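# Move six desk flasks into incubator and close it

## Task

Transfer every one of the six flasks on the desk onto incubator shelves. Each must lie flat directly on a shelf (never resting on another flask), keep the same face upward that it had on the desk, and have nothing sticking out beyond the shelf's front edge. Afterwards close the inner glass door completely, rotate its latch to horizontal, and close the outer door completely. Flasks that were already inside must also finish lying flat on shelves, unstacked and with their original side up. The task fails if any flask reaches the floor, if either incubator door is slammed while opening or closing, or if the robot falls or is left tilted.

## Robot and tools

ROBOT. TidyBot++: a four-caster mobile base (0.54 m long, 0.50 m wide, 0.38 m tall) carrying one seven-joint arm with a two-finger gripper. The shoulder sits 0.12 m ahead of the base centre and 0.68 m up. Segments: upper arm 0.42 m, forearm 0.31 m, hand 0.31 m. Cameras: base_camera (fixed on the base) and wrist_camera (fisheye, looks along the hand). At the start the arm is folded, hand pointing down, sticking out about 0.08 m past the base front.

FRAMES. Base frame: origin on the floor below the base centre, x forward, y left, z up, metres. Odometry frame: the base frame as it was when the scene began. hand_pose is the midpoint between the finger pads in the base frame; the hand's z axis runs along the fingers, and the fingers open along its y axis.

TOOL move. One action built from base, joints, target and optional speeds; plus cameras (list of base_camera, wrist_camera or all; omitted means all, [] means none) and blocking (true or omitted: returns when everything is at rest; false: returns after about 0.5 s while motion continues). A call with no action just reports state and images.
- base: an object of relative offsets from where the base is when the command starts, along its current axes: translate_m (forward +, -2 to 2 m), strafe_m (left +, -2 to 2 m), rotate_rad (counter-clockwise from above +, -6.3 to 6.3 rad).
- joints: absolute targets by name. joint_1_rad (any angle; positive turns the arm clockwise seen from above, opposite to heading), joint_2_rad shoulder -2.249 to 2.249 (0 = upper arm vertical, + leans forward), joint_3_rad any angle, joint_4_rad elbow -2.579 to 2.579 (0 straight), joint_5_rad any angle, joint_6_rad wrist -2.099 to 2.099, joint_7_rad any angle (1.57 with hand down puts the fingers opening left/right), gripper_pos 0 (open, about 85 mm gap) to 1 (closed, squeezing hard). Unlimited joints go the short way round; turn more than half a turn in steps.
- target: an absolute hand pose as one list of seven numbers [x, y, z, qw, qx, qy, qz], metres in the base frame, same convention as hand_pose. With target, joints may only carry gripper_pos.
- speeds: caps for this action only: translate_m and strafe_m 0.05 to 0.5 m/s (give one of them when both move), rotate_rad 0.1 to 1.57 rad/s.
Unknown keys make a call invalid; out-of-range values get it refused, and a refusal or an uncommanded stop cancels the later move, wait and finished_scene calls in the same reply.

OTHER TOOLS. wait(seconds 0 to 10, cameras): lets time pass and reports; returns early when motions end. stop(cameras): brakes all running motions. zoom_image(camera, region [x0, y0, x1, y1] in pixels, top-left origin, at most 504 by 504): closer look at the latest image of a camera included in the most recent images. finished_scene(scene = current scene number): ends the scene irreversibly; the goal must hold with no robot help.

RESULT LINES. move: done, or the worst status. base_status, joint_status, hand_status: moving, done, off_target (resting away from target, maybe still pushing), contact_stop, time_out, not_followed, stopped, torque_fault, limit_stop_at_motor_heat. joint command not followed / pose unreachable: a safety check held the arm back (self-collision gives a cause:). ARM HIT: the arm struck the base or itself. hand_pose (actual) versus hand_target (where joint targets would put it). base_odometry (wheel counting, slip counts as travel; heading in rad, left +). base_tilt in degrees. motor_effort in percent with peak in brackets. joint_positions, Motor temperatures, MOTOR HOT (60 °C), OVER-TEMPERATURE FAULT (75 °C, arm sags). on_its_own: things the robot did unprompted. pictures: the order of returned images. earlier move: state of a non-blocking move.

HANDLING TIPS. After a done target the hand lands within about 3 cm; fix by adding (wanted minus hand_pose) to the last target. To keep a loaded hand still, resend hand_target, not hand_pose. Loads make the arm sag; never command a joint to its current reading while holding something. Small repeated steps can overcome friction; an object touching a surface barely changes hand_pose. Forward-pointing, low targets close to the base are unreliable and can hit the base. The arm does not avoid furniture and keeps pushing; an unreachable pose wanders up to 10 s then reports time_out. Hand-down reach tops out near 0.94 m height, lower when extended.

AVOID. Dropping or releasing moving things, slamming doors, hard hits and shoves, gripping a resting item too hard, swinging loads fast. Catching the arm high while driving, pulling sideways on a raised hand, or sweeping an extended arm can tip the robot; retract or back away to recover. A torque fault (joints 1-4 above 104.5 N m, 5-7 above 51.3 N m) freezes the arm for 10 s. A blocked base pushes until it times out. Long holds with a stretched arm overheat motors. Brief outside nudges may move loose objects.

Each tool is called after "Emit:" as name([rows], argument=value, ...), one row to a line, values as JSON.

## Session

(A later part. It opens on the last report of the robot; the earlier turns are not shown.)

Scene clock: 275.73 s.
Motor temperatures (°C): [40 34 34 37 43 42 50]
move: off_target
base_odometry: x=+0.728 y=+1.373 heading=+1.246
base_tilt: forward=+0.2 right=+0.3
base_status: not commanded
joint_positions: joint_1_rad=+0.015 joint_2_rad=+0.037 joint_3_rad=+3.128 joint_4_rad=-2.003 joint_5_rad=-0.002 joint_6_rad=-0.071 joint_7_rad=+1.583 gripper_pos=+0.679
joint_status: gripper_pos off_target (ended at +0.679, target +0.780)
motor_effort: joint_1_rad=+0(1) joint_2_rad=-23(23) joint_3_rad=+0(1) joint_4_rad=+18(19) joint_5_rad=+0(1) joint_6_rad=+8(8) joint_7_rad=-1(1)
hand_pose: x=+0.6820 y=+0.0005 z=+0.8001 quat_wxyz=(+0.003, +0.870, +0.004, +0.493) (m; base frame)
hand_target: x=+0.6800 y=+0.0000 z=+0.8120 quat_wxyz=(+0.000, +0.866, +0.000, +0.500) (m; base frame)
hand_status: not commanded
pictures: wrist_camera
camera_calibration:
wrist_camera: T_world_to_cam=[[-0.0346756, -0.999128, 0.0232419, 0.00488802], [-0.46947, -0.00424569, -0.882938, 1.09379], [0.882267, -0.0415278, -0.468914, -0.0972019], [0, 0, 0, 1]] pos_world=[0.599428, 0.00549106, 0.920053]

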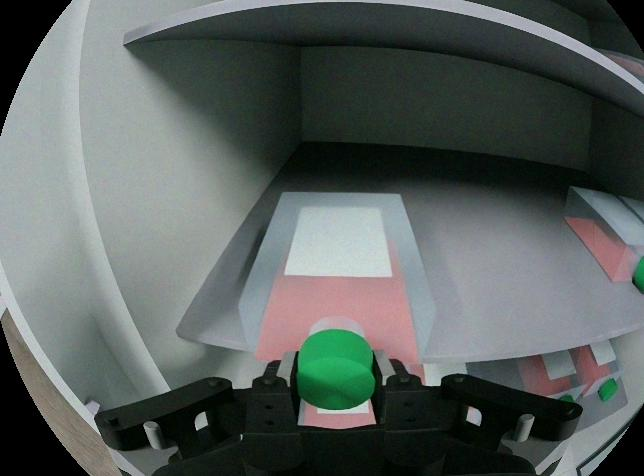

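Emit:
move(base={"translate_m": 0.07}, speeds={"translate_m": 0.06}, cameras=["wrist_camera"])

Scene clock: 277.53 s.
Motor temperatures (°C): [40 34 34 37 43 42 50]
move: done
base_odometry: x=+0.750 y=+1.440 heading=+1.246
base_tilt: forward=+0.2 right=+0.3
base_status: done
joint_positions: joint_1_rad=+0.015 joint_2_rad=+0.032 joint_3_rad=+3.128 joint_4_rad=-2.003 joint_5_rad=-0.002 joint_6_rad=-0.071 joint_7_rad=+1.583 gripper_pos=+0.679
joint_status: not commanded
motor_effort: joint_1_rad=+0(1) joint_2_rad=-23(26) joint_3_rad=+0(1) joint_4_rad=+19(21) joint_5_rad=+0(1) joint_6_rad=+8(9) joint_7_rad=-1(1)
hand_pose: x=+0.6814 y=+0.0005 z=+0.8029 quat_wxyz=(+0.003, +0.869, +0.004, +0.495) (m; base frame)
hand_target: x=+0.6800 y=+0.0000 z=+0.8120 quat_wxyz=(+0.000, +0.866, +0.000, +0.500) (m; base frame)
hand_status: not commanded
pictures: wrist_camera
camera_calibration:
wrist_camera: T_world_to_cam=[[-0.0347926, -0.999128, 0.0230685, 0.00502011], [-0.465078, -0.00424402, -0.885259, 1.09487], [0.884586, -0.0415291, -0.464525, -0.100443], [0, 0, 0, 1]] pos_world=[0.598225, 0.00549106, 0.922468]

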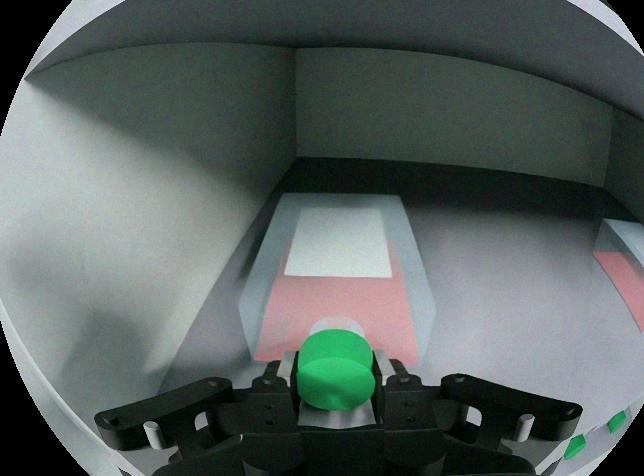

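Emit:
move(target=[0.68, 0.0, 0.801, 0.0, 0.866, 0.0, 0.5], cameras=["wrist_camera"])

Emit:
move(target=[0.68, 0.0, 0.793, 0.0, 0.866, 0.0, 0.5], cameras=["wrist_camera"])

Scene clock: 278.43 s.
Motor temperatures (°C): [40 34 34 37 43 42 50]
move: done
base_odometry: x=+0.750 y=+1.440 heading=+1.246
base_tilt: forward=+0.2 right=+0.3
base_status: not commanded
joint_positions: joint_1_rad=+0.035 joint_2_rad=+0.032 joint_3_rad=+3.112 joint_4_rad=-2.009 joint_5_rad=-0.005 joint_6_rad=-0.061 joint_7_rad=+1.586 gripper_pos=+0.679
joint_status: not commanded
motor_effort: joint_1_rad=+0(1) joint_2_rad=-23(24) joint_3_rad=+0(1) joint_4_rad=+19(20) joint_5_rad=+0(1) joint_6_rad=+8(9) joint_7_rad=+0(2)
hand_pose: x=+0.6807 y=-0.0020 z=+0.8019 quat_wxyz=(+0.003, +0.868, +0.002, +0.497) (m; base frame)
hand_target: x=+0.6800 y=+0.0000 z=+0.8010 quat_wxyz=(+0.000, +0.866, +0.000, +0.500) (m; base frame)
hand_status: done (0.002 m and 0.6 deg from the pose sent, 0.002 m and 0.8 deg at the start)
pictures: wrist_camera
camera_calibration:
wrist_camera: T_world_to_cam=[[-0.0388995, -0.998983, 0.0228046, 0.00550072], [-0.461976, -0.00225681, -0.88689, 1.0929], [0.886039, -0.0450347, -0.461418, -0.103973], [0, 0, 0, 1]] pos_world=[0.59723, 0.00327917, 0.921178]

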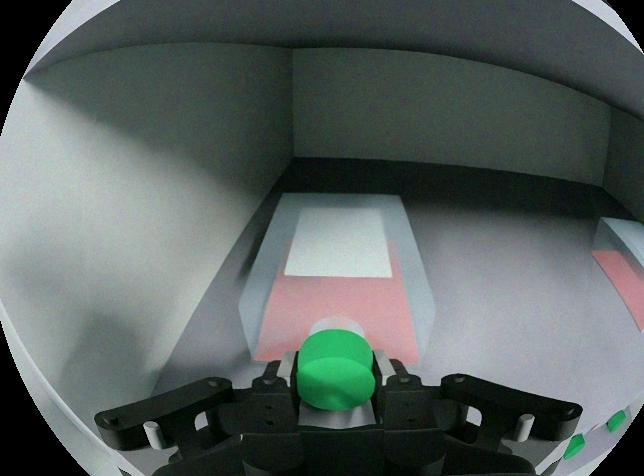

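Scene clock: 279.07 s.
Motor temperatures (°C): [40 34 34 37 43 42 50]
move: done
base_odometry: x=+0.750 y=+1.440 heading=+1.246
base_tilt: forward=+0.2 right=+0.3
base_status: not commanded
joint_positions: joint_1_rad=+0.058 joint_2_rad=+0.032 joint_3_rad=+3.090 joint_4_rad=-2.020 joint_5_rad=-0.005 joint_6_rad=-0.041 joint_7_rad=+1.586 gripper_pos=+0.679
joint_status: not commanded
motor_effort: joint_1_rad=-1(1) joint_2_rad=-23(23) joint_3_rad=+0(1) joint_4_rad=+18(20) joint_5_rad=+1(1) joint_6_rad=+8(9) joint_7_rad=+0(1)
hand_pose: x=+0.6805 y=-0.0024 z=+0.8016 quat_wxyz=(+0.003, +0.866, +0.001, +0.501) (m; base frame)
hand_target: x=+0.6800 y=+0.0000 z=+0.7930 quat_wxyz=(+0.000, +0.866, +0.000, +0.500) (m; base frame)
hand_status: done (0.009 m and 0.4 deg from the pose sent, 0.009 m and 0.6 deg at the start)
pictures: wrist_camera
camera_calibration:
wrist_camera: T_world_to_cam=[[-0.0397927, -0.998971, 0.0217725, 0.00655641], [-0.45355, -0.00135765, -0.89123, 1.09022], [0.890342, -0.0453394, -0.453029, -0.113656], [0, 0, 0, 1]] pos_world=[0.595925, 0.00287671, 0.920007]

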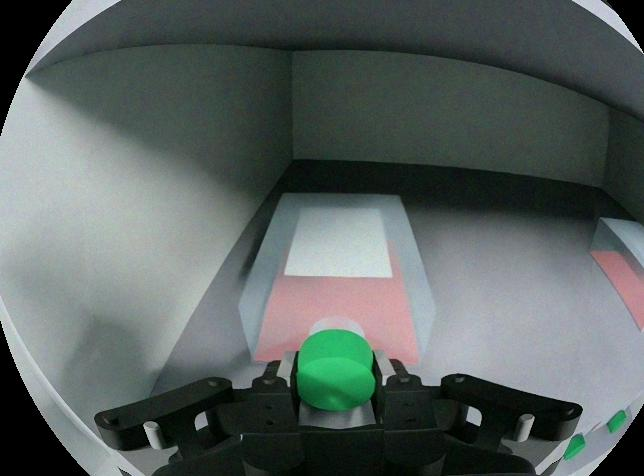

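Contact at ~.8015. Release and back off.

Emit:
move(joints={"gripper_pos": 0.5}, cameras=[])

Emit:
move(base={"translate_m": -0.16}, speeds={"translate_m": 0.1}, cameras=["wrist_camera"])

Scene clock: 279.97 s.
Motor temperatures (°C): [40 34 34 37 43 42 50]
move: done
base_odometry: x=+0.750 y=+1.440 heading=+1.246
base_tilt: forward=+0.2 right=+0.3
base_status: not commanded
joint_positions: joint_1_rad=+0.058 joint_2_rad=+0.032 joint_3_rad=+3.090 joint_4_rad=-2.020 joint_5_rad=-0.005 joint_6_rad=-0.041 joint_7_rad=+1.586 gripper_pos=+0.500
joint_status: all done
motor_effort: joint_1_rad=+0(1) joint_2_rad=-22(23) joint_3_rad=+0(1) joint_4_rad=+19(20) joint_5_rad=+1(1) joint_6_rad=+7(8) joint_7_rad=-1(1)
hand_pose: x=+0.6805 y=-0.0024 z=+0.8016 quat_wxyz=(+0.003, +0.866, +0.001, +0.501) (m; base frame)
hand_target: x=+0.6800 y=+0.0000 z=+0.7930 quat_wxyz=(+0.000, +0.866, +0.000, +0.500) (m; base frame)
hand_status: not commanded
pictures: none
No camera images: "cameras" was empty.

Scene clock: 282.07 s.
Motor temperatures (°C): [40 34 34 37 43 42 50]
move: done
base_odometry: x=+0.699 y=+1.288 heading=+1.246
base_tilt: forward=+0.2 right=+0.3
base_status: done
joint_positions: joint_1_rad=+0.058 joint_2_rad=+0.034 joint_3_rad=+3.090 joint_4_rad=-2.020 joint_5_rad=-0.005 joint_6_rad=-0.040 joint_7_rad=+1.586 gripper_pos=+0.500
joint_status: not commanded
motor_effort: joint_1_rad=+0(1) joint_2_rad=-22(26) joint_3_rad=+0(1) joint_4_rad=+18(20) joint_5_rad=+0(1) joint_6_rad=+8(8) joint_7_rad=-1(1)
hand_pose: x=+0.6806 y=-0.0024 z=+0.8005 quat_wxyz=(+0.003, +0.866, +0.001, +0.500) (m; base frame)
hand_target: x=+0.6800 y=+0.0000 z=+0.7930 quat_wxyz=(+0.000, +0.866, +0.000, +0.500) (m; base frame)
hand_status: not commanded
pictures: wrist_camera
camera_calibration:
wrist_camera: T_world_to_cam=[[-0.0397101, -0.998975, 0.0217087, 0.00659747], [-0.455141, -0.0012574, -0.890418, 1.08976], [0.889533, -0.0452391, -0.454625, -0.112386], [0, 0, 0, 1]] pos_world=[0.596226, 0.00287675, 0.919102]

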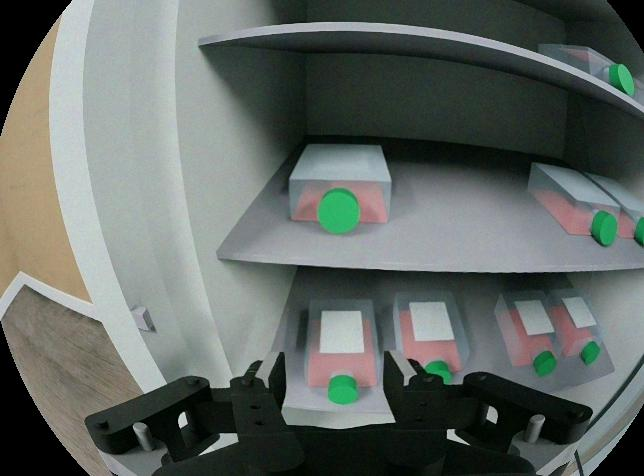

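Emit:
move(base={"translate_m": -0.65}, speeds={"translate_m": 0.4}, cameras=[])

Emit:
move(base={"rotate_rad": 1.454}, target=[0.66, 0.06, 1.04, 0.2397, 0.76, -0.4152, 0.4388], cameras=[])

Emit:
move(base={"translate_m": 0.934, "strafe_m": 1.358}, joints={"gripper_pos": 0}, cameras=["wrist_camera","base_camera"])

Scene clock: 287.40 s.
Motor temperatures (°C): [40 34 34 37 43 42 50]
move: done
base_odometry: x=+0.492 y=+0.672 heading=+1.246
base_tilt: forward=+0.2 right=+0.3
base_status: done
joint_positions: joint_1_rad=+0.058 joint_2_rad=+0.035 joint_3_rad=+3.090 joint_4_rad=-2.021 joint_5_rad=-0.005 joint_6_rad=-0.040 joint_7_rad=+1.586 gripper_pos=+0.500
joint_status: not commanded
motor_effort: joint_1_rad=+0(1) joint_2_rad=-22(24) joint_3_rad=+1(1) joint_4_rad=+18(20) joint_5_rad=+1(1) joint_6_rad=+8(8) joint_7_rad=-1(2)
hand_pose: x=+0.6807 y=-0.0024 z=+0.7997 quat_wxyz=(+0.003, +0.866, +0.001, +0.499) (m; base frame)
hand_target: x=+0.6800 y=+0.0000 z=+0.7930 quat_wxyz=(+0.000, +0.866, +0.000, +0.500) (m; base frame)
hand_status: not commanded
pictures: none
No camera images: "cameras" was empty.

Scene clock: 290.53 s.
Motor temperatures (°C): [40 34 34 37 43 42 50]
move: done
base_odometry: x=+0.492 y=+0.672 heading=+2.700
base_tilt: forward=+0.2 right=+0.3
base_status: done
joint_positions: joint_1_rad=-0.795 joint_2_rad=+0.515 joint_3_rad=+3.686 joint_4_rad=-0.585 joint_5_rad=+0.689 joint_6_rad=-1.709 joint_7_rad=+0.548 gripper_pos=+0.500
joint_status: not commanded
motor_effort: joint_1_rad=+0(5) joint_2_rad=-34(38) joint_3_rad=+5(6) joint_4_rad=+14(20) joint_5_rad=+6(7) joint_6_rad=+4(8) joint_7_rad=-1(2)
hand_pose: x=+0.6698 y=+0.0634 z=+1.0303 quat_wxyz=(+0.219, +0.789, -0.386, +0.425) (m; base frame)
hand_target: x=+0.6600 y=+0.0600 z=+1.0400 quat_wxyz=(+0.240, +0.760, -0.415, +0.439) (m; base frame)
hand_status: done (0.014 m and 5.5 deg from the pose sent, 0.249 m and 57.2 deg at the start)
pictures: none
No camera images: "cameras" was empty.

Scene clock: 294.80 s.
Motor temperatures (°C): [40 34 34 37 43 42 50]
move: done
base_odometry: x=-0.933 y=-0.157 heading=+2.701
base_tilt: forward=+0.2 right=+0.3
base_status: done
joint_positions: joint_1_rad=-0.801 joint_2_rad=+0.532 joint_3_rad=+3.690 joint_4_rad=-0.584 joint_5_rad=+0.695 joint_6_rad=-1.714 joint_7_rad=+0.547 gripper_pos=+0.000
joint_status: all done
motor_effort: joint_1_rad=+0(2) joint_2_rad=-35(37) joint_3_rad=+5(6) joint_4_rad=+15(16) joint_5_rad=+7(8) joint_6_rad=+3(4) joint_7_rad=-1(1)
hand_pose: x=+0.6716 y=+0.0679 z=+1.0245 quat_wxyz=(+0.229, +0.788, -0.383, +0.423) (m; base frame)
hand_target: x=+0.6600 y=+0.0600 z=+1.0400 quat_wxyz=(+0.240, +0.760, -0.415, +0.439) (m; base frame)
hand_status: not commanded
pictures: base_camera, wrist_camera
camera_calibration:
wrist_camera: T_world_to_cam=[[-0.819847, -0.570152, 0.0526969, 0.534661], [-0.318369, 0.377424, -0.869593, 1.14633], [0.475911, -0.72971, -0.490949, 0.362059], [0, 0, 0, 1]] pos_world=[0.63099, 0.136383, 1.14642]

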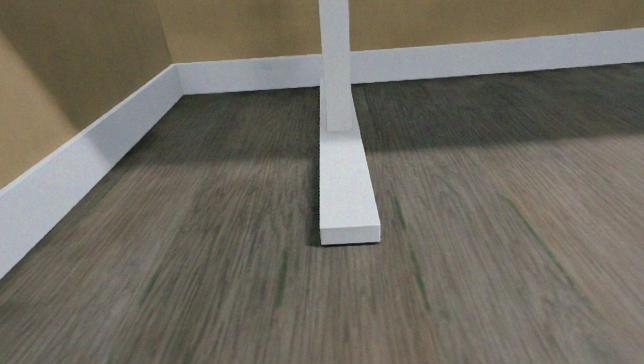

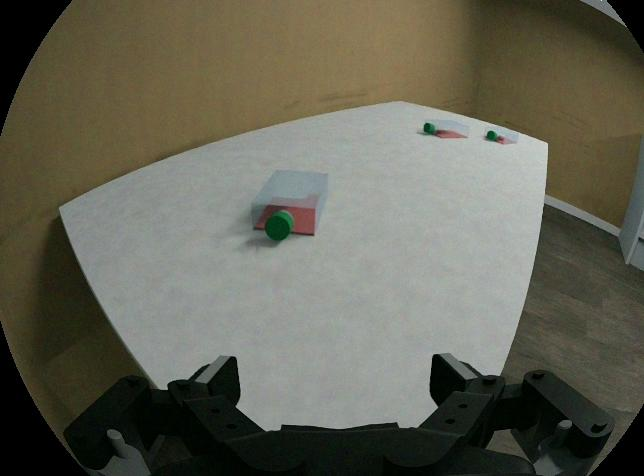

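Emit:
move(base={"translate_m": 0.12}, speeds={"translate_m": 0.2}, target=[0.72, -0.055, 0.99, 0.272, 0.7266, -0.4712, 0.4195], cameras=["wrist_camera"])

Scene clock: 296.57 s.
Motor temperatures (°C): [40 34 34 37 43 42 50]
move: done
base_odometry: x=-1.042 y=-0.106 heading=+2.701
base_tilt: forward=+0.2 right=+0.3
base_status: done
joint_positions: joint_1_rad=-0.574 joint_2_rad=+0.599 joint_3_rad=+3.724 joint_4_rad=-0.610 joint_5_rad=+0.695 joint_6_rad=-1.629 joint_7_rad=+0.500 gripper_pos=+0.000
joint_status: not commanded
motor_effort: joint_1_rad=+0(4) joint_2_rad=-37(40) joint_3_rad=+5(6) joint_4_rad=+14(17) joint_5_rad=+7(8) joint_6_rad=+3(4) joint_7_rad=-1(1)
hand_pose: x=+0.7090 y=-0.0569 z=+1.0025 quat_wxyz=(+0.292, +0.729, -0.459, +0.416) (m; base frame)
hand_target: x=+0.7200 y=-0.0550 z=+0.9900 quat_wxyz=(+0.272, +0.727, -0.471, +0.420) (m; base frame)
hand_status: done (0.017 m and 2.7 deg from the pose sent, 0.136 m and 13.3 deg at the start)
pictures: wrist_camera
camera_calibration:
wrist_camera: T_world_to_cam=[[-0.92619, -0.372517, 0.0583386, 0.576328], [-0.211876, 0.386193, -0.897755, 1.1394], [0.311899, -0.843852, -0.436616, 0.297755], [0, 0, 0, 1]] pos_world=[0.682331, 0.025924, 1.11928]

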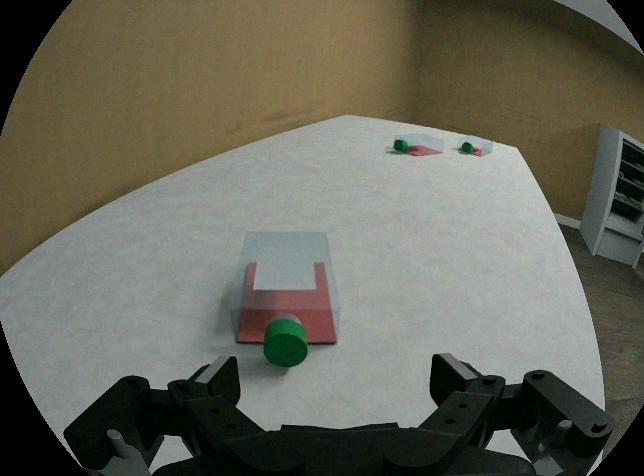

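Emit:
move(base={"translate_m": 0.027, "strafe_m": 0.013}, speeds={"translate_m": 0.2}, target=[0.72, -0.055, 0.938, 0.272, 0.7266, -0.4712, 0.4195], cameras=["wrist_camera"])

Scene clock: 298.10 s.
Motor temperatures (°C): [40 34 34 37 43 42 50]
move: done
base_odometry: x=-1.072 y=-0.106 heading=+2.701
base_tilt: forward=+0.2 right=+0.3
base_status: done
joint_positions: joint_1_rad=-0.609 joint_2_rad=+0.592 joint_3_rad=+3.724 joint_4_rad=-0.857 joint_5_rad=+0.695 joint_6_rad=-1.506 joint_7_rad=+0.337 gripper_pos=+0.000
joint_status: not commanded
motor_effort: joint_1_rad=+0(2) joint_2_rad=-37(40) joint_3_rad=+6(7) joint_4_rad=+15(17) joint_5_rad=+7(9) joint_6_rad=+2(4) joint_7_rad=-1(2)
hand_pose: x=+0.7164 y=-0.0615 z=+0.9291 quat_wxyz=(+0.297, +0.732, -0.466, +0.398) (m; base frame)
hand_target: x=+0.7200 y=-0.0550 z=+0.9380 quat_wxyz=(+0.272, +0.727, -0.471, +0.420) (m; base frame)
hand_status: done (0.012 m and 3.9 deg from the pose sent, 0.065 m and 2.7 deg at the start)
pictures: wrist_camera
camera_calibration:
wrist_camera: T_world_to_cam=[[-0.932321, -0.352888, 0.0790407, 0.572091], [-0.228465, 0.40534, -0.885157, 1.07821], [0.280323, -0.843309, -0.458529, 0.302505], [0, 0, 0, 1]] pos_world=[0.694906, 0.0199489, 1.04787]

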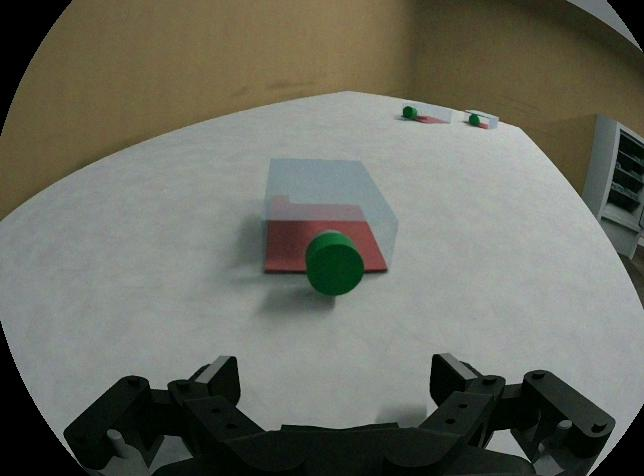

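Emit:
move(target=[0.715, -0.055, 0.951, 0.257, 0.7428, -0.4452, 0.4289], cameras=["wrist_camera"])

Scene clock: 299.67 s.
Motor temperatures (°C): [40 34 34 37 43 42 50]
move: done
base_odometry: x=-1.072 y=-0.106 heading=+2.701
base_tilt: forward=+0.3 right=+0.3
base_status: not commanded
joint_positions: joint_1_rad=-0.613 joint_2_rad=+0.513 joint_3_rad=+3.693 joint_4_rad=-0.923 joint_5_rad=+0.707 joint_6_rad=-1.458 joint_7_rad=+0.335 gripper_pos=+0.000
joint_status: not commanded
motor_effort: joint_1_rad=+0(1) joint_2_rad=-35(39) joint_3_rad=+6(7) joint_4_rad=+16(17) joint_5_rad=+8(8) joint_6_rad=+2(2) joint_7_rad=-1(1)
hand_pose: x=+0.7082 y=-0.0654 z=+0.9411 quat_wxyz=(+0.268, +0.744, -0.459, +0.405) (m; base frame)
hand_target: x=+0.7150 y=-0.0550 z=+0.9510 quat_wxyz=(+0.257, +0.743, -0.445, +0.429) (m; base frame)
hand_status: done (0.016 m and 3.4 deg from the pose sent, 0.023 m and 6.4 deg at the start)
pictures: wrist_camera
camera_calibration:
wrist_camera: T_world_to_cam=[[-0.915641, -0.399701, 0.0429049, 0.581233], [-0.227374, 0.42692, -0.875237, 1.07979], [0.331516, -0.811158, -0.481787, 0.294807], [0, 0, 0, 1]] pos_world=[0.679984, 0.0104697, 1.06217]

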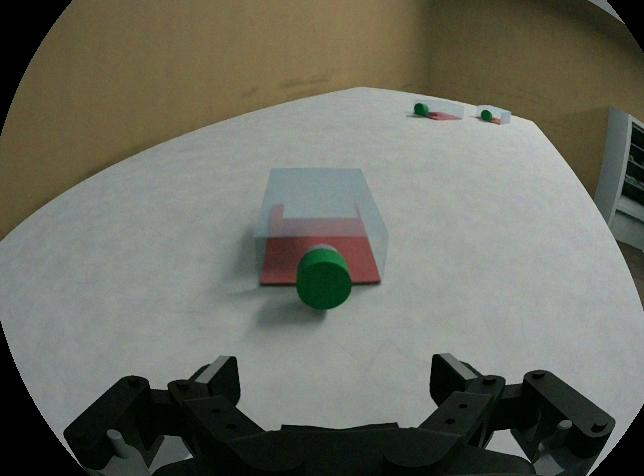

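Emit:
move(base={"translate_m": 0.024, "strafe_m": -0.035}, speeds={"translate_m": 0.1}, cameras=["wrist_camera"])

Scene clock: 300.83 s.
Motor temperatures (°C): [40 34 34 37 43 42 50]
move: done
base_odometry: x=-1.079 y=-0.064 heading=+2.701
base_tilt: forward=+0.3 right=+0.3
base_status: done
joint_positions: joint_1_rad=-0.622 joint_2_rad=+0.513 joint_3_rad=+3.693 joint_4_rad=-0.923 joint_5_rad=+0.707 joint_6_rad=-1.456 joint_7_rad=+0.335 gripper_pos=+0.000
joint_status: not commanded
motor_effort: joint_1_rad=+0(3) joint_2_rad=-35(36) joint_3_rad=+6(7) joint_4_rad=+16(17) joint_5_rad=+7(8) joint_6_rad=+2(3) joint_7_rad=-1(2)
hand_pose: x=+0.7091 y=-0.0598 z=+0.9411 quat_wxyz=(+0.266, +0.746, -0.455, +0.407) (m; base frame)
hand_target: x=+0.7150 y=-0.0550 z=+0.9510 quat_wxyz=(+0.257, +0.743, -0.445, +0.429) (m; base frame)
hand_status: not commanded
pictures: wrist_camera
camera_calibration:
wrist_camera: T_world_to_cam=[[-0.91141, -0.409319, 0.0422979, 0.581392], [-0.231253, 0.424455, -0.87542, 1.08042], [0.340372, -0.807648, -0.481509, 0.29272], [0, 0, 0, 1]] pos_world=[0.680102, 0.0158013, 1.06217]

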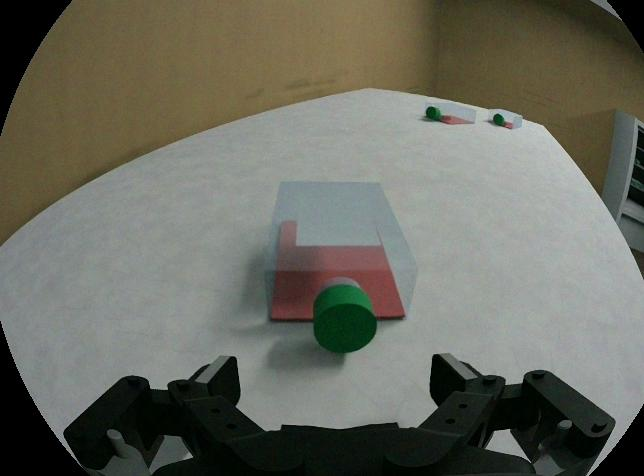

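Emit:
move(base={"translate_m": 0.013, "strafe_m": -0.037}, speeds={"translate_m": 0.1}, cameras=["wrist_camera"])

Scene clock: 302.03 s.
Motor temperatures (°C): [40 34 34 37 43 42 50]
move: done
base_odometry: x=-1.075 y=-0.025 heading=+2.701
base_tilt: forward=+0.2 right=+0.3
base_status: done
joint_positions: joint_1_rad=-0.627 joint_2_rad=+0.513 joint_3_rad=+3.692 joint_4_rad=-0.923 joint_5_rad=+0.707 joint_6_rad=-1.456 joint_7_rad=+0.335 gripper_pos=+0.000
joint_status: not commanded
motor_effort: joint_1_rad=-1(4) joint_2_rad=-35(37) joint_3_rad=+6(7) joint_4_rad=+16(17) joint_5_rad=+7(8) joint_6_rad=+2(3) joint_7_rad=-1(1)
hand_pose: x=+0.7096 y=-0.0562 z=+0.9409 quat_wxyz=(+0.265, +0.747, -0.453, +0.408) (m; base frame)
hand_target: x=+0.7150 y=-0.0550 z=+0.9510 quat_wxyz=(+0.257, +0.743, -0.445, +0.429) (m; base frame)
hand_status: not commanded
pictures: wrist_camera
camera_calibration:
wrist_camera: T_world_to_cam=[[-0.908784, -0.415115, 0.0423137, 0.581074], [-0.23412, 0.423332, -0.875202, 1.08066], [0.345397, -0.805276, -0.481904, 0.292305], [0, 0, 0, 1]] pos_world=[0.680114, 0.0191202, 1.06207]

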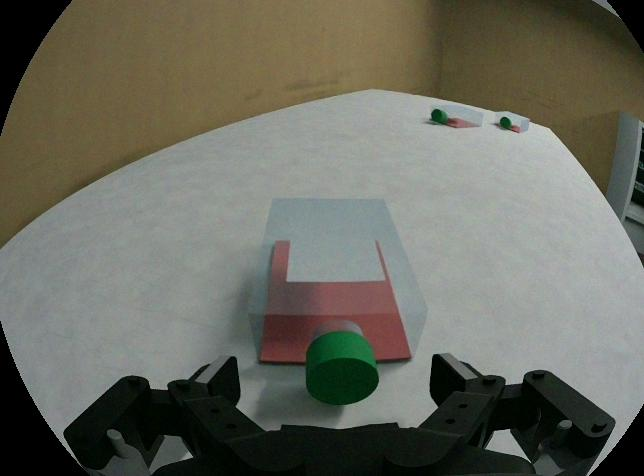

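Emit:
move(base={"translate_m": 0.002, "strafe_m": -0.0095}, speeds={"translate_m": 0.1}, cameras=[])

Emit:
move(joints={"gripper_pos": 0.8}, cameras=["wrist_camera"])

Scene clock: 302.80 s.
Motor temperatures (°C): [40 34 34 37 43 42 50]
move: done
base_odometry: x=-1.073 y=-0.015 heading=+2.701
base_tilt: forward=+0.3 right=+0.3
base_status: done
joint_positions: joint_1_rad=-0.627 joint_2_rad=+0.513 joint_3_rad=+3.691 joint_4_rad=-0.923 joint_5_rad=+0.707 joint_6_rad=-1.456 joint_7_rad=+0.335 gripper_pos=+0.000
joint_status: not commanded
motor_effort: joint_1_rad=+0(5) joint_2_rad=-35(37) joint_3_rad=+6(7) joint_4_rad=+16(17) joint_5_rad=+8(8) joint_6_rad=+2(2) joint_7_rad=-1(1)
hand_pose: x=+0.7096 y=-0.0559 z=+0.9410 quat_wxyz=(+0.264, +0.748, -0.453, +0.408) (m; base frame)
hand_target: x=+0.7150 y=-0.0550 z=+0.9510 quat_wxyz=(+0.257, +0.743, -0.445, +0.429) (m; base frame)
hand_status: not commanded
pictures: none
No camera images: "cameras" was empty.

Scene clock: 303.80 s.
Motor temperatures (°C): [40 34 34 37 43 42 50]
move: off_target
base_odometry: x=-1.073 y=-0.015 heading=+2.701
base_tilt: forward=+0.3 right=+0.3
base_status: not commanded
joint_positions: joint_1_rad=-0.627 joint_2_rad=+0.512 joint_3_rad=+3.691 joint_4_rad=-0.923 joint_5_rad=+0.708 joint_6_rad=-1.455 joint_7_rad=+0.335 gripper_pos=+0.685
joint_status: gripper_pos off_target (ended at +0.685, target +0.800)
motor_effort: joint_1_rad=+0(1) joint_2_rad=-35(35) joint_3_rad=+6(6) joint_4_rad=+16(17) joint_5_rad=+7(8) joint_6_rad=+3(3) joint_7_rad=+0(1)
hand_pose: x=+0.7098 y=-0.0560 z=+0.9414 quat_wxyz=(+0.264, +0.748, -0.452, +0.408) (m; base frame)
hand_target: x=+0.7150 y=-0.0550 z=+0.9510 quat_wxyz=(+0.257, +0.743, -0.445, +0.429) (m; base frame)
hand_status: not commanded
pictures: wrist_camera
camera_calibration:
wrist_camera: T_world_to_cam=[[-0.90825, -0.416367, 0.0414713, 0.581608], [-0.233822, 0.422849, -0.875514, 1.08104], [0.346999, -0.804883, -0.481409, 0.291074], [0, 0, 0, 1]] pos_world=[0.680016, 0.0193244, 1.06248]

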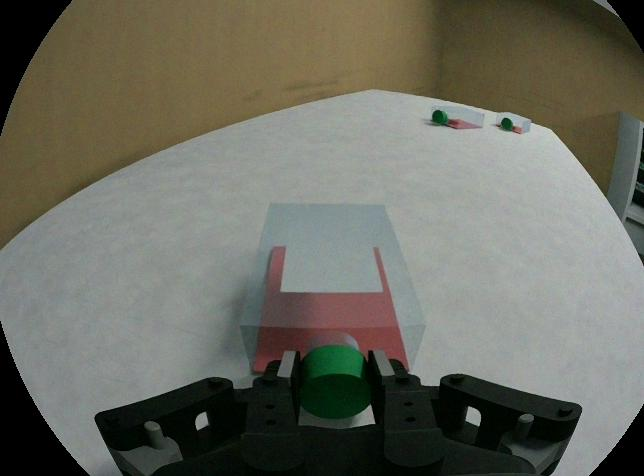

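Emit:
move(target=[0.71, -0.055, 1.06, 0.257, 0.7428, -0.4452, 0.4289], cameras=[])

Emit:
move(base={"translate_m": -0.65}, speeds={"translate_m": 0.35}, cameras=["wrist_camera"])

Scene clock: 305.93 s.
Motor temperatures (°C): [40 34 34 37 43 42 50]
move: done
base_odometry: x=-1.073 y=-0.015 heading=+2.701
base_tilt: forward=+0.3 right=+0.3
base_status: not commanded
joint_positions: joint_1_rad=-0.485 joint_2_rad=+0.630 joint_3_rad=+3.718 joint_4_rad=-0.278 joint_5_rad=+0.622 joint_6_rad=-1.719 joint_7_rad=+0.662 gripper_pos=+0.685
joint_status: not commanded
motor_effort: joint_1_rad=+0(1) joint_2_rad=-38(38) joint_3_rad=+4(7) joint_4_rad=+14(19) joint_5_rad=+7(9) joint_6_rad=+6(6) joint_7_rad=-1(2)
hand_pose: x=+0.7112 y=-0.0525 z=+1.0726 quat_wxyz=(+0.247, +0.730, -0.450, +0.452) (m; base frame)
hand_target: x=+0.7100 y=-0.0550 z=+1.0600 quat_wxyz=(+0.257, +0.743, -0.445, +0.429) (m; base frame)
hand_status: done (0.013 m and 3.2 deg from the pose sent, 0.119 m and 2.7 deg at the start)
pictures: none
No camera images: "cameras" was empty.

Scene clock: 308.73 s.
Motor temperatures (°C): [40 34 34 37 43 42 50]
move: done
base_odometry: x=-0.484 y=-0.293 heading=+2.701
base_tilt: forward=+0.3 right=+0.3
base_status: done
joint_positions: joint_1_rad=-0.480 joint_2_rad=+0.646 joint_3_rad=+3.719 joint_4_rad=-0.275 joint_5_rad=+0.618 joint_6_rad=-1.725 joint_7_rad=+0.665 gripper_pos=+0.685
joint_status: not commanded
motor_effort: joint_1_rad=+0(2) joint_2_rad=-39(42) joint_3_rad=+5(5) joint_4_rad=+14(15) joint_5_rad=+8(8) joint_6_rad=+5(6) joint_7_rad=-1(2)
hand_pose: x=+0.7153 y=-0.0520 z=+1.0639 quat_wxyz=(+0.254, +0.732, -0.449, +0.445) (m; base frame)
hand_target: x=+0.7100 y=-0.0550 z=+1.0600 quat_wxyz=(+0.257, +0.743, -0.445, +0.429) (m; base frame)
hand_status: not commanded
pictures: wrist_camera
camera_calibration:
wrist_camera: T_world_to_cam=[[-0.900768, -0.434065, -0.014314, 0.636284], [-0.175053, 0.393036, -0.902707, 1.1732], [0.39746, -0.810623, -0.430018, 0.260201], [0, 0, 0, 1]] pos_world=[0.675097, 0.0260052, 1.18005]

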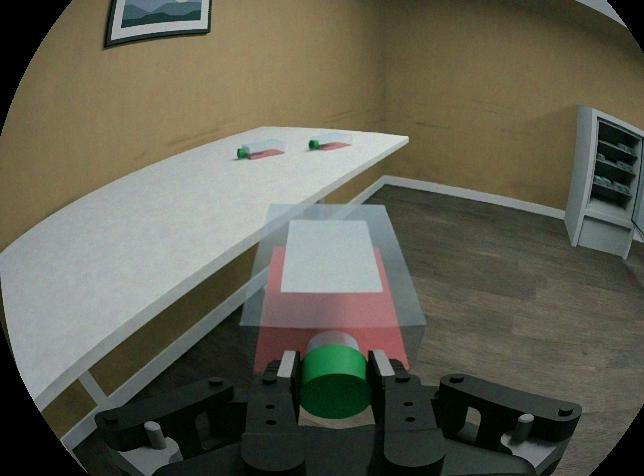

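Emit:
move(base={"rotate_rad": -1.455}, speeds={"rotate_rad": 0.8}, target=[0.70, 0.0, 0.835, 0.0, 0.866, 0.0, 0.5], cameras=[])

Emit:
move(base={"translate_m": 1.42, "strafe_m": -0.708}, cameras=["wrist_camera","base_camera"])

Scene clock: 312.20 s.
Motor temperatures (°C): [40 34 34 37 43 42 50]
move: done
base_odometry: x=-0.484 y=-0.293 heading=+1.246
base_tilt: forward=+0.2 right=+0.3
base_status: done
joint_positions: joint_1_rad=-0.017 joint_2_rad=+0.073 joint_3_rad=+3.171 joint_4_rad=-1.873 joint_5_rad=+0.028 joint_6_rad=-0.203 joint_7_rad=+1.552 gripper_pos=+0.685
joint_status: not commanded
motor_effort: joint_1_rad=+0(5) joint_2_rad=-25(43) joint_3_rad=+1(7) joint_4_rad=+19(21) joint_5_rad=+0(8) joint_6_rad=+8(9) joint_7_rad=-1(1)
hand_pose: x=+0.7031 y=-0.0076 z=+0.8161 quat_wxyz=(+0.009, +0.879, -0.003, +0.476) (m; base frame)
hand_target: x=+0.7000 y=+0.0000 z=+0.8350 quat_wxyz=(+0.000, +0.866, +0.000, +0.500) (m; base frame)
hand_status: done (0.021 m and 3.3 deg from the pose sent, 0.235 m and 62.1 deg at the start)
pictures: none
No camera images: "cameras" was empty.

Scene clock: 315.97 s.
Motor temperatures (°C): [40 34 34 37 43 42 50]
move: done
base_odometry: x=+0.640 y=+0.828 heading=+1.246
base_tilt: forward=+0.2 right=+0.3
base_status: done
joint_positions: joint_1_rad=-0.016 joint_2_rad=+0.060 joint_3_rad=+3.168 joint_4_rad=-1.878 joint_5_rad=+0.027 joint_6_rad=-0.196 joint_7_rad=+1.553 gripper_pos=+0.685
joint_status: not commanded
motor_effort: joint_1_rad=+0(2) joint_2_rad=-25(28) joint_3_rad=+1(2) joint_4_rad=+20(22) joint_5_rad=+0(1) joint_6_rad=+8(9) joint_7_rad=-1(1)
hand_pose: x=+0.7011 y=-0.0062 z=+0.8226 quat_wxyz=(+0.008, +0.876, -0.002, +0.483) (m; base frame)
hand_target: x=+0.7000 y=+0.0000 z=+0.8350 quat_wxyz=(+0.000, +0.866, +0.000, +0.500) (m; base frame)
hand_status: not commanded
pictures: base_camera, wrist_camera
camera_calibration:
wrist_camera: T_world_to_cam=[[-0.0484348, -0.99844, 0.0277865, 0.00420733], [-0.490022, -0.000488455, -0.87171, 1.12784], [0.870364, -0.0558371, -0.489234, -0.0788147], [0, 0, 0, 1]] pos_world=[0.621469, 0.00035088, 0.944478]

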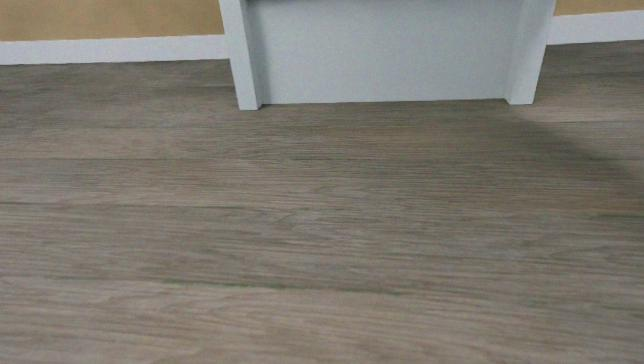

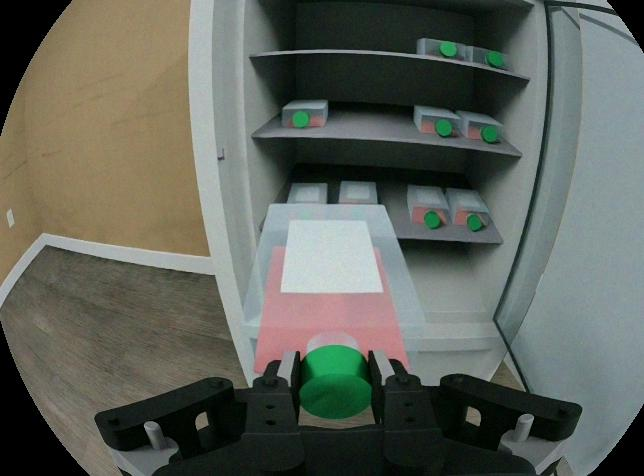

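Emit:
move(base={"rotate_rad": -0.015}, cameras=[])

Emit:
move(base={"translate_m": 0.28, "strafe_m": -0.067}, speeds={"translate_m": 0.25}, cameras=["wrist_camera","base_camera"])

Scene clock: 316.97 s.
Motor temperatures (°C): [40 34 34 37 43 42 50]
move: done
base_odometry: x=+0.640 y=+0.828 heading=+1.231
base_tilt: forward=+0.3 right=+0.3
base_status: done
joint_positions: joint_1_rad=-0.013 joint_2_rad=+0.060 joint_3_rad=+3.166 joint_4_rad=-1.878 joint_5_rad=+0.027 joint_6_rad=-0.196 joint_7_rad=+1.553 gripper_pos=+0.685
joint_status: not commanded
motor_effort: joint_1_rad=+0(3) joint_2_rad=-25(26) joint_3_rad=+0(2) joint_4_rad=+21(21) joint_5_rad=+1(1) joint_6_rad=+8(9) joint_7_rad=-1(1)
hand_pose: x=+0.7011 y=-0.0071 z=+0.8226 quat_wxyz=(+0.008, +0.876, -0.003, +0.483) (m; base frame)
hand_target: x=+0.7000 y=+0.0000 z=+0.8350 quat_wxyz=(+0.000, +0.866, +0.000, +0.500) (m; base frame)
hand_status: not commanded
pictures: none
No camera images: "cameras" was empty.

Scene clock: 318.90 s.
Motor temperatures (°C): [40 34 34 37 43 42 50]
move: done
base_odometry: x=+0.796 y=+1.070 heading=+1.231
base_tilt: forward=+0.2 right=+0.3
base_status: done
joint_positions: joint_1_rad=-0.013 joint_2_rad=+0.057 joint_3_rad=+3.166 joint_4_rad=-1.879 joint_5_rad=+0.027 joint_6_rad=-0.195 joint_7_rad=+1.553 gripper_pos=+0.685
joint_status: not commanded
motor_effort: joint_1_rad=+0(1) joint_2_rad=-24(28) joint_3_rad=+0(2) joint_4_rad=+21(22) joint_5_rad=+0(1) joint_6_rad=+8(9) joint_7_rad=-1(1)
hand_pose: x=+0.7006 y=-0.0070 z=+0.8240 quat_wxyz=(+0.008, +0.875, -0.003, +0.484) (m; base frame)
hand_target: x=+0.7000 y=+0.0000 z=+0.8350 quat_wxyz=(+0.000, +0.866, +0.000, +0.500) (m; base frame)
hand_status: not commanded
pictures: base_camera, wrist_camera
camera_calibration:
wrist_camera: T_world_to_cam=[[-0.0500109, -0.998377, 0.0272347, 0.00483441], [-0.487515, 0.000602979, -0.873115, 1.12819], [0.871681, -0.0569426, -0.486754, -0.080785], [0, 0, 0, 1]] pos_world=[0.620671, -0.000453813, 0.945587]

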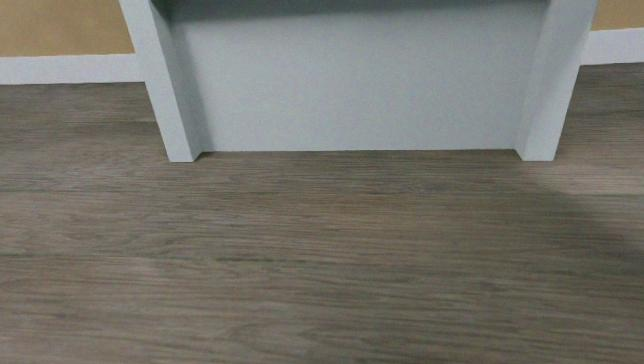

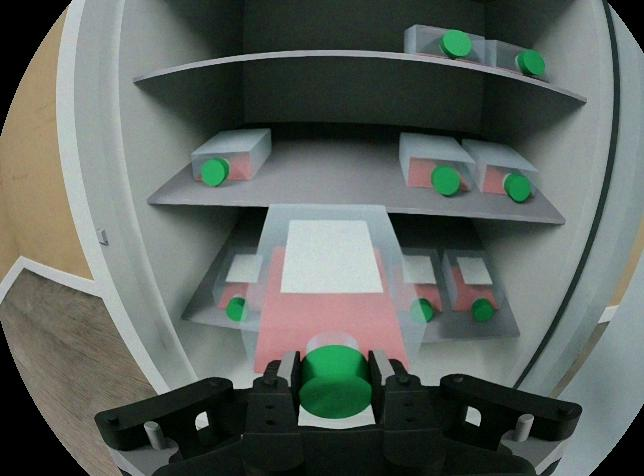

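Emit:
move(base={"rotate_rad": -0.03}, cameras=[])

Emit:
move(base={"translate_m": 0.05, "strafe_m": 0.029}, speeds={"translate_m": 0.15}, cameras=["wrist_camera","base_camera"])

Scene clock: 320.03 s.
Motor temperatures (°C): [40 34 34 37 43 42 50]
move: done
base_odometry: x=+0.796 y=+1.070 heading=+1.201
base_tilt: forward=+0.2 right=+0.3
base_status: done
joint_positions: joint_1_rad=-0.007 joint_2_rad=+0.057 joint_3_rad=+3.164 joint_4_rad=-1.879 joint_5_rad=+0.026 joint_6_rad=-0.195 joint_7_rad=+1.553 gripper_pos=+0.685
joint_status: not commanded
motor_effort: joint_1_rad=+0(3) joint_2_rad=-25(26) joint_3_rad=+1(3) joint_4_rad=+20(21) joint_5_rad=+0(1) joint_6_rad=+8(9) joint_7_rad=-1(2)
hand_pose: x=+0.7005 y=-0.0089 z=+0.8240 quat_wxyz=(+0.008, +0.875, -0.004, +0.484) (m; base frame)
hand_target: x=+0.7000 y=+0.0000 z=+0.8350 quat_wxyz=(+0.000, +0.866, +0.000, +0.500) (m; base frame)
hand_status: not commanded
pictures: none
No camera images: "cameras" was empty.

Scene clock: 321.00 s.
Motor temperatures (°C): [40 34 34 37 43 42 50]
move: done
base_odometry: x=+0.788 y=+1.127 heading=+1.201
base_tilt: forward=+0.2 right=+0.3
base_status: done
joint_positions: joint_1_rad=-0.007 joint_2_rad=+0.057 joint_3_rad=+3.164 joint_4_rad=-1.879 joint_5_rad=+0.026 joint_6_rad=-0.195 joint_7_rad=+1.553 gripper_pos=+0.685
joint_status: not commanded
motor_effort: joint_1_rad=-1(2) joint_2_rad=-24(27) joint_3_rad=+0(2) joint_4_rad=+20(21) joint_5_rad=+0(1) joint_6_rad=+8(9) joint_7_rad=-1(2)
hand_pose: x=+0.7005 y=-0.0089 z=+0.8243 quat_wxyz=(+0.008, +0.875, -0.004, +0.484) (m; base frame)
hand_target: x=+0.7000 y=+0.0000 z=+0.8350 quat_wxyz=(+0.000, +0.866, +0.000, +0.500) (m; base frame)
hand_status: not commanded
pictures: base_camera, wrist_camera
camera_calibration:
wrist_camera: T_world_to_cam=[[-0.0532279, -0.998222, 0.0268084, 0.00560894], [-0.486762, 0.0024958, -0.873531, 1.12829], [0.871911, -0.0595455, -0.48603, -0.0813919], [0, 0, 0, 1]] pos_world=[0.620476, -0.00206355, 0.94589]

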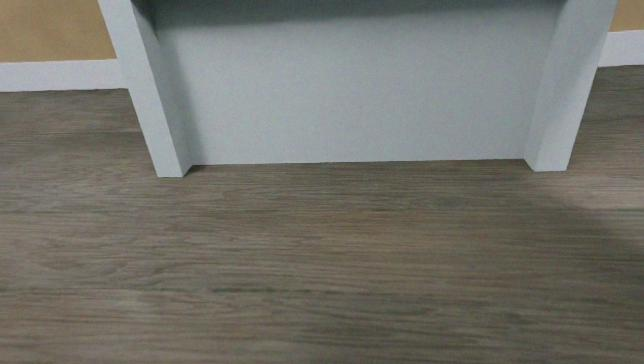

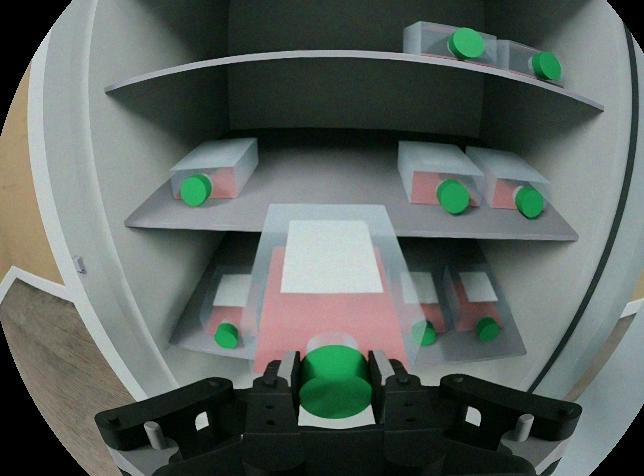

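Emit:
move(target=[0.70, 0.0, 0.848, 0.0, 0.863, 0.0, 0.505], cameras=["wrist_camera"])

Emit:
move(base={"translate_m": 0.1}, speeds={"translate_m": 0.1}, cameras=["wrist_camera"])

Scene clock: 325.17 s.
Motor temperatures (°C): [40 34 34 37 43 42 50]
move: done
base_odometry: x=+0.788 y=+1.127 heading=+1.201
base_tilt: forward=+0.2 right=+0.3
base_status: not commanded
joint_positions: joint_1_rad=-0.007 joint_2_rad=+0.054 joint_3_rad=+3.164 joint_4_rad=-1.879 joint_5_rad=+0.026 joint_6_rad=-0.195 joint_7_rad=+1.553 gripper_pos=+0.685
joint_status: not commanded
motor_effort: joint_1_rad=+0(1) joint_2_rad=-25(26) joint_3_rad=+0(1) joint_4_rad=+20(21) joint_5_rad=+0(1) joint_6_rad=+8(9) joint_7_rad=-1(1)
hand_pose: x=+0.7001 y=-0.0089 z=+0.8258 quat_wxyz=(+0.008, +0.874, -0.004, +0.485) (m; base frame)
hand_target: x=+0.7000 y=+0.0000 z=+0.8480 quat_wxyz=(+0.000, +0.863, +0.000, +0.505) (m; base frame)
hand_status: done (0.024 m and 2.8 deg from the pose sent, 0.025 m and 2.9 deg at the start)
pictures: wrist_camera
camera_calibration:
wrist_camera: T_world_to_cam=[[-0.0533467, -0.998222, 0.0265802, 0.00583144], [-0.484445, 0.0025953, -0.874818, 1.12893], [0.873194, -0.0595453, -0.483722, -0.0832126], [0, 0, 0, 1]] pos_world=[0.619874, -0.00206375, 0.947198]

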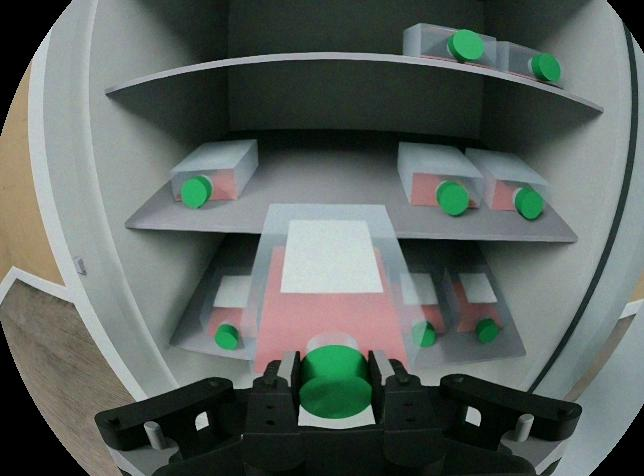

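Scene clock: 326.70 s.
Motor temperatures (°C): [40 34 34 37 43 42 50]
move: done
base_odometry: x=+0.824 y=+1.220 heading=+1.201
base_tilt: forward=+0.2 right=+0.3
base_status: done
joint_positions: joint_1_rad=-0.007 joint_2_rad=+0.049 joint_3_rad=+3.164 joint_4_rad=-1.879 joint_5_rad=+0.026 joint_6_rad=-0.195 joint_7_rad=+1.553 gripper_pos=+0.685
joint_status: not commanded
motor_effort: joint_1_rad=+0(2) joint_2_rad=-25(28) joint_3_rad=+0(1) joint_4_rad=+20(21) joint_5_rad=+0(1) joint_6_rad=+8(9) joint_7_rad=+0(2)
hand_pose: x=+0.6994 y=-0.0089 z=+0.8289 quat_wxyz=(+0.008, +0.873, -0.004, +0.488) (m; base frame)
hand_target: x=+0.7000 y=+0.0000 z=+0.8480 quat_wxyz=(+0.000, +0.863, +0.000, +0.505) (m; base frame)
hand_status: not commanded
pictures: wrist_camera
camera_calibration:
wrist_camera: T_world_to_cam=[[-0.0534, -0.998228, 0.0262534, 0.00603068], [-0.479852, 0.00259543, -0.877345, 1.1301], [0.875723, -0.059448, -0.479141, -0.0866375], [0, 0, 0, 1]] pos_world=[0.618471, -0.00206352, 0.949814]

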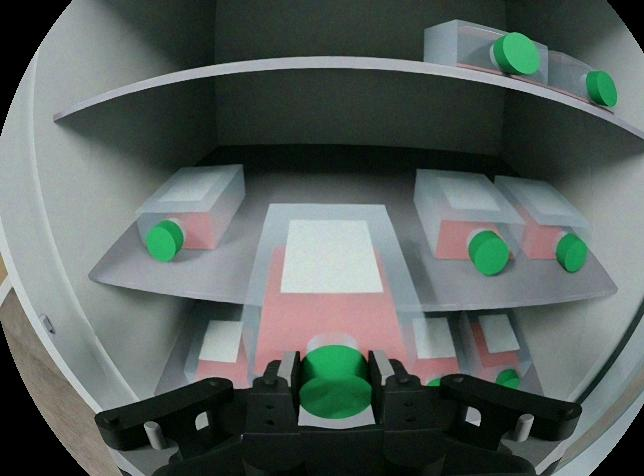

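Emit:
move(base={"translate_m": 0.14}, speeds={"translate_m": 0.1}, cameras=["wrist_camera"])

Scene clock: 328.77 s.
Motor temperatures (°C): [40 34 34 37 43 42 50]
move: done
base_odometry: x=+0.874 y=+1.351 heading=+1.201
base_tilt: forward=+0.2 right=+0.3
base_status: done
joint_positions: joint_1_rad=-0.007 joint_2_rad=+0.046 joint_3_rad=+3.164 joint_4_rad=-1.879 joint_5_rad=+0.026 joint_6_rad=-0.195 joint_7_rad=+1.553 gripper_pos=+0.685
joint_status: not commanded
motor_effort: joint_1_rad=+0(1) joint_2_rad=-25(28) joint_3_rad=+0(1) joint_4_rad=+19(22) joint_5_rad=+1(1) joint_6_rad=+9(9) joint_7_rad=-1(1)
hand_pose: x=+0.6989 y=-0.0089 z=+0.8308 quat_wxyz=(+0.008, +0.872, -0.004, +0.489) (m; base frame)
hand_target: x=+0.7000 y=+0.0000 z=+0.8480 quat_wxyz=(+0.000, +0.863, +0.000, +0.505) (m; base frame)
hand_status: not commanded
pictures: wrist_camera
camera_calibration:
wrist_camera: T_world_to_cam=[[-0.0534864, -0.998228, 0.0260762, 0.00616216], [-0.47694, 0.00259517, -0.878932, 1.13079], [0.877307, -0.0594477, -0.476233, -0.0888206], [0, 0, 0, 1]] pos_world=[0.617569, -0.00206352, 0.951424]

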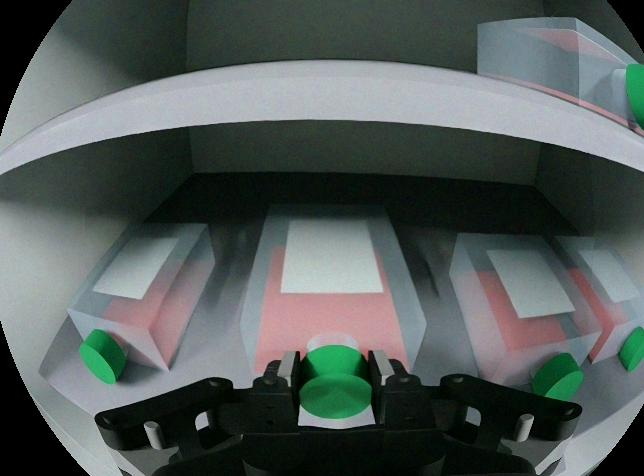

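Emit:
move(target=[0.70, 0.0, 0.823, 0.0, 0.868, 0.0, 0.4965], cameras=[])

Emit:
move(target=[0.70, 0.0, 0.812, 0.0, 0.869, 0.0, 0.495], cameras=[])

Emit:
move(target=[0.70, 0.0, 0.803, 0.0, 0.869, 0.0, 0.495], cameras=["wrist_camera"])

Scene clock: 329.63 s.
Motor temperatures (°C): [40 34 34 37 43 42 50]
move: done
base_odometry: x=+0.874 y=+1.351 heading=+1.201
base_tilt: forward=+0.2 right=+0.3
base_status: not commanded
joint_positions: joint_1_rad=-0.007 joint_2_rad=+0.046 joint_3_rad=+3.163 joint_4_rad=-1.902 joint_5_rad=+0.024 joint_6_rad=-0.165 joint_7_rad=+1.556 gripper_pos=+0.685
joint_status: not commanded
motor_effort: joint_1_rad=+0(1) joint_2_rad=-24(25) joint_3_rad=+0(1) joint_4_rad=+20(21) joint_5_rad=+1(1) joint_6_rad=+8(9) joint_7_rad=-1(2)
hand_pose: x=+0.6974 y=-0.0084 z=+0.8255 quat_wxyz=(+0.008, +0.871, -0.003, +0.492) (m; base frame)
hand_target: x=+0.7000 y=+0.0000 z=+0.8230 quat_wxyz=(+0.000, +0.868, +0.000, +0.497) (m; base frame)
hand_status: done (0.009 m and 1.2 deg from the pose sent, 0.012 m and 1.4 deg at the start)
pictures: none
No camera images: "cameras" was empty.

Scene clock: 330.27 s.
Motor temperatures (°C): [40 34 34 37 43 42 50]
move: done
base_odometry: x=+0.874 y=+1.351 heading=+1.201
base_tilt: forward=+0.2 right=+0.3
base_status: not commanded
joint_positions: joint_1_rad=-0.003 joint_2_rad=+0.049 joint_3_rad=+3.158 joint_4_rad=-1.920 joint_5_rad=+0.024 joint_6_rad=-0.138 joint_7_rad=+1.557 gripper_pos=+0.685
joint_status: not commanded
motor_effort: joint_1_rad=-1(1) joint_2_rad=-25(26) joint_3_rad=+1(1) joint_4_rad=+20(21) joint_5_rad=+0(1) joint_6_rad=+9(9) joint_7_rad=-1(1)
hand_pose: x=+0.6971 y=-0.0070 z=+0.8209 quat_wxyz=(+0.007, +0.869, -0.002, +0.494) (m; base frame)
hand_target: x=+0.7000 y=+0.0000 z=+0.8120 quat_wxyz=(+0.000, +0.869, +0.000, +0.495) (m; base frame)
hand_status: done (0.012 m and 0.9 deg from the pose sent, 0.016 m and 1.1 deg at the start)
pictures: none
No camera images: "cameras" was empty.

Scene clock: 330.93 s.
Motor temperatures (°C): [40 34 34 37 43 42 50]
move: done
base_odometry: x=+0.874 y=+1.351 heading=+1.201
base_tilt: forward=+0.2 right=+0.3
base_status: not commanded
joint_positions: joint_1_rad=+0.005 joint_2_rad=+0.057 joint_3_rad=+3.147 joint_4_rad=-1.939 joint_5_rad=+0.024 joint_6_rad=-0.108 joint_7_rad=+1.557 gripper_pos=+0.685
joint_status: not commanded
motor_effort: joint_1_rad=+0(1) joint_2_rad=-25(25) joint_3_rad=+0(1) joint_4_rad=+19(21) joint_5_rad=+0(1) joint_6_rad=+8(9) joint_7_rad=-1(1)
hand_pose: x=+0.6974 y=-0.0055 z=+0.8137 quat_wxyz=(+0.006, +0.869, -0.001, +0.496) (m; base frame)
hand_target: x=+0.7000 y=+0.0000 z=+0.8030 quat_wxyz=(+0.000, +0.869, +0.000, +0.495) (m; base frame)
hand_status: done (0.012 m and 0.7 deg from the pose sent, 0.019 m and 0.9 deg at the start)
pictures: wrist_camera
camera_calibration:
wrist_camera: T_world_to_cam=[[-0.0462727, -0.998619, 0.0248922, 0.00585448], [-0.463993, -0.000581018, -0.885839, 1.11155], [0.884629, -0.05254, -0.463325, -0.111031], [0, 0, 0, 1]] pos_world=[0.614246, 0.000658664, 0.933068]

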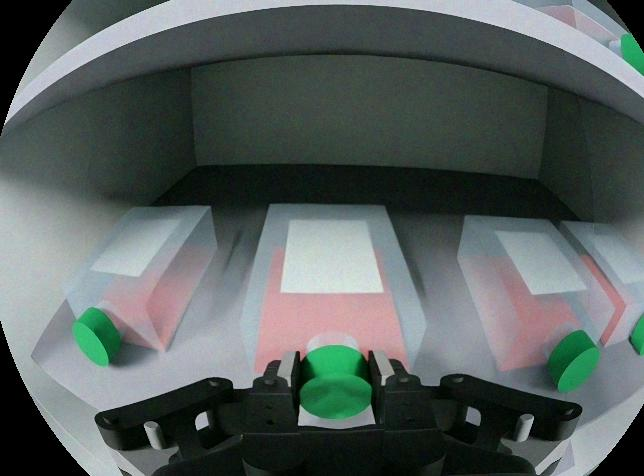

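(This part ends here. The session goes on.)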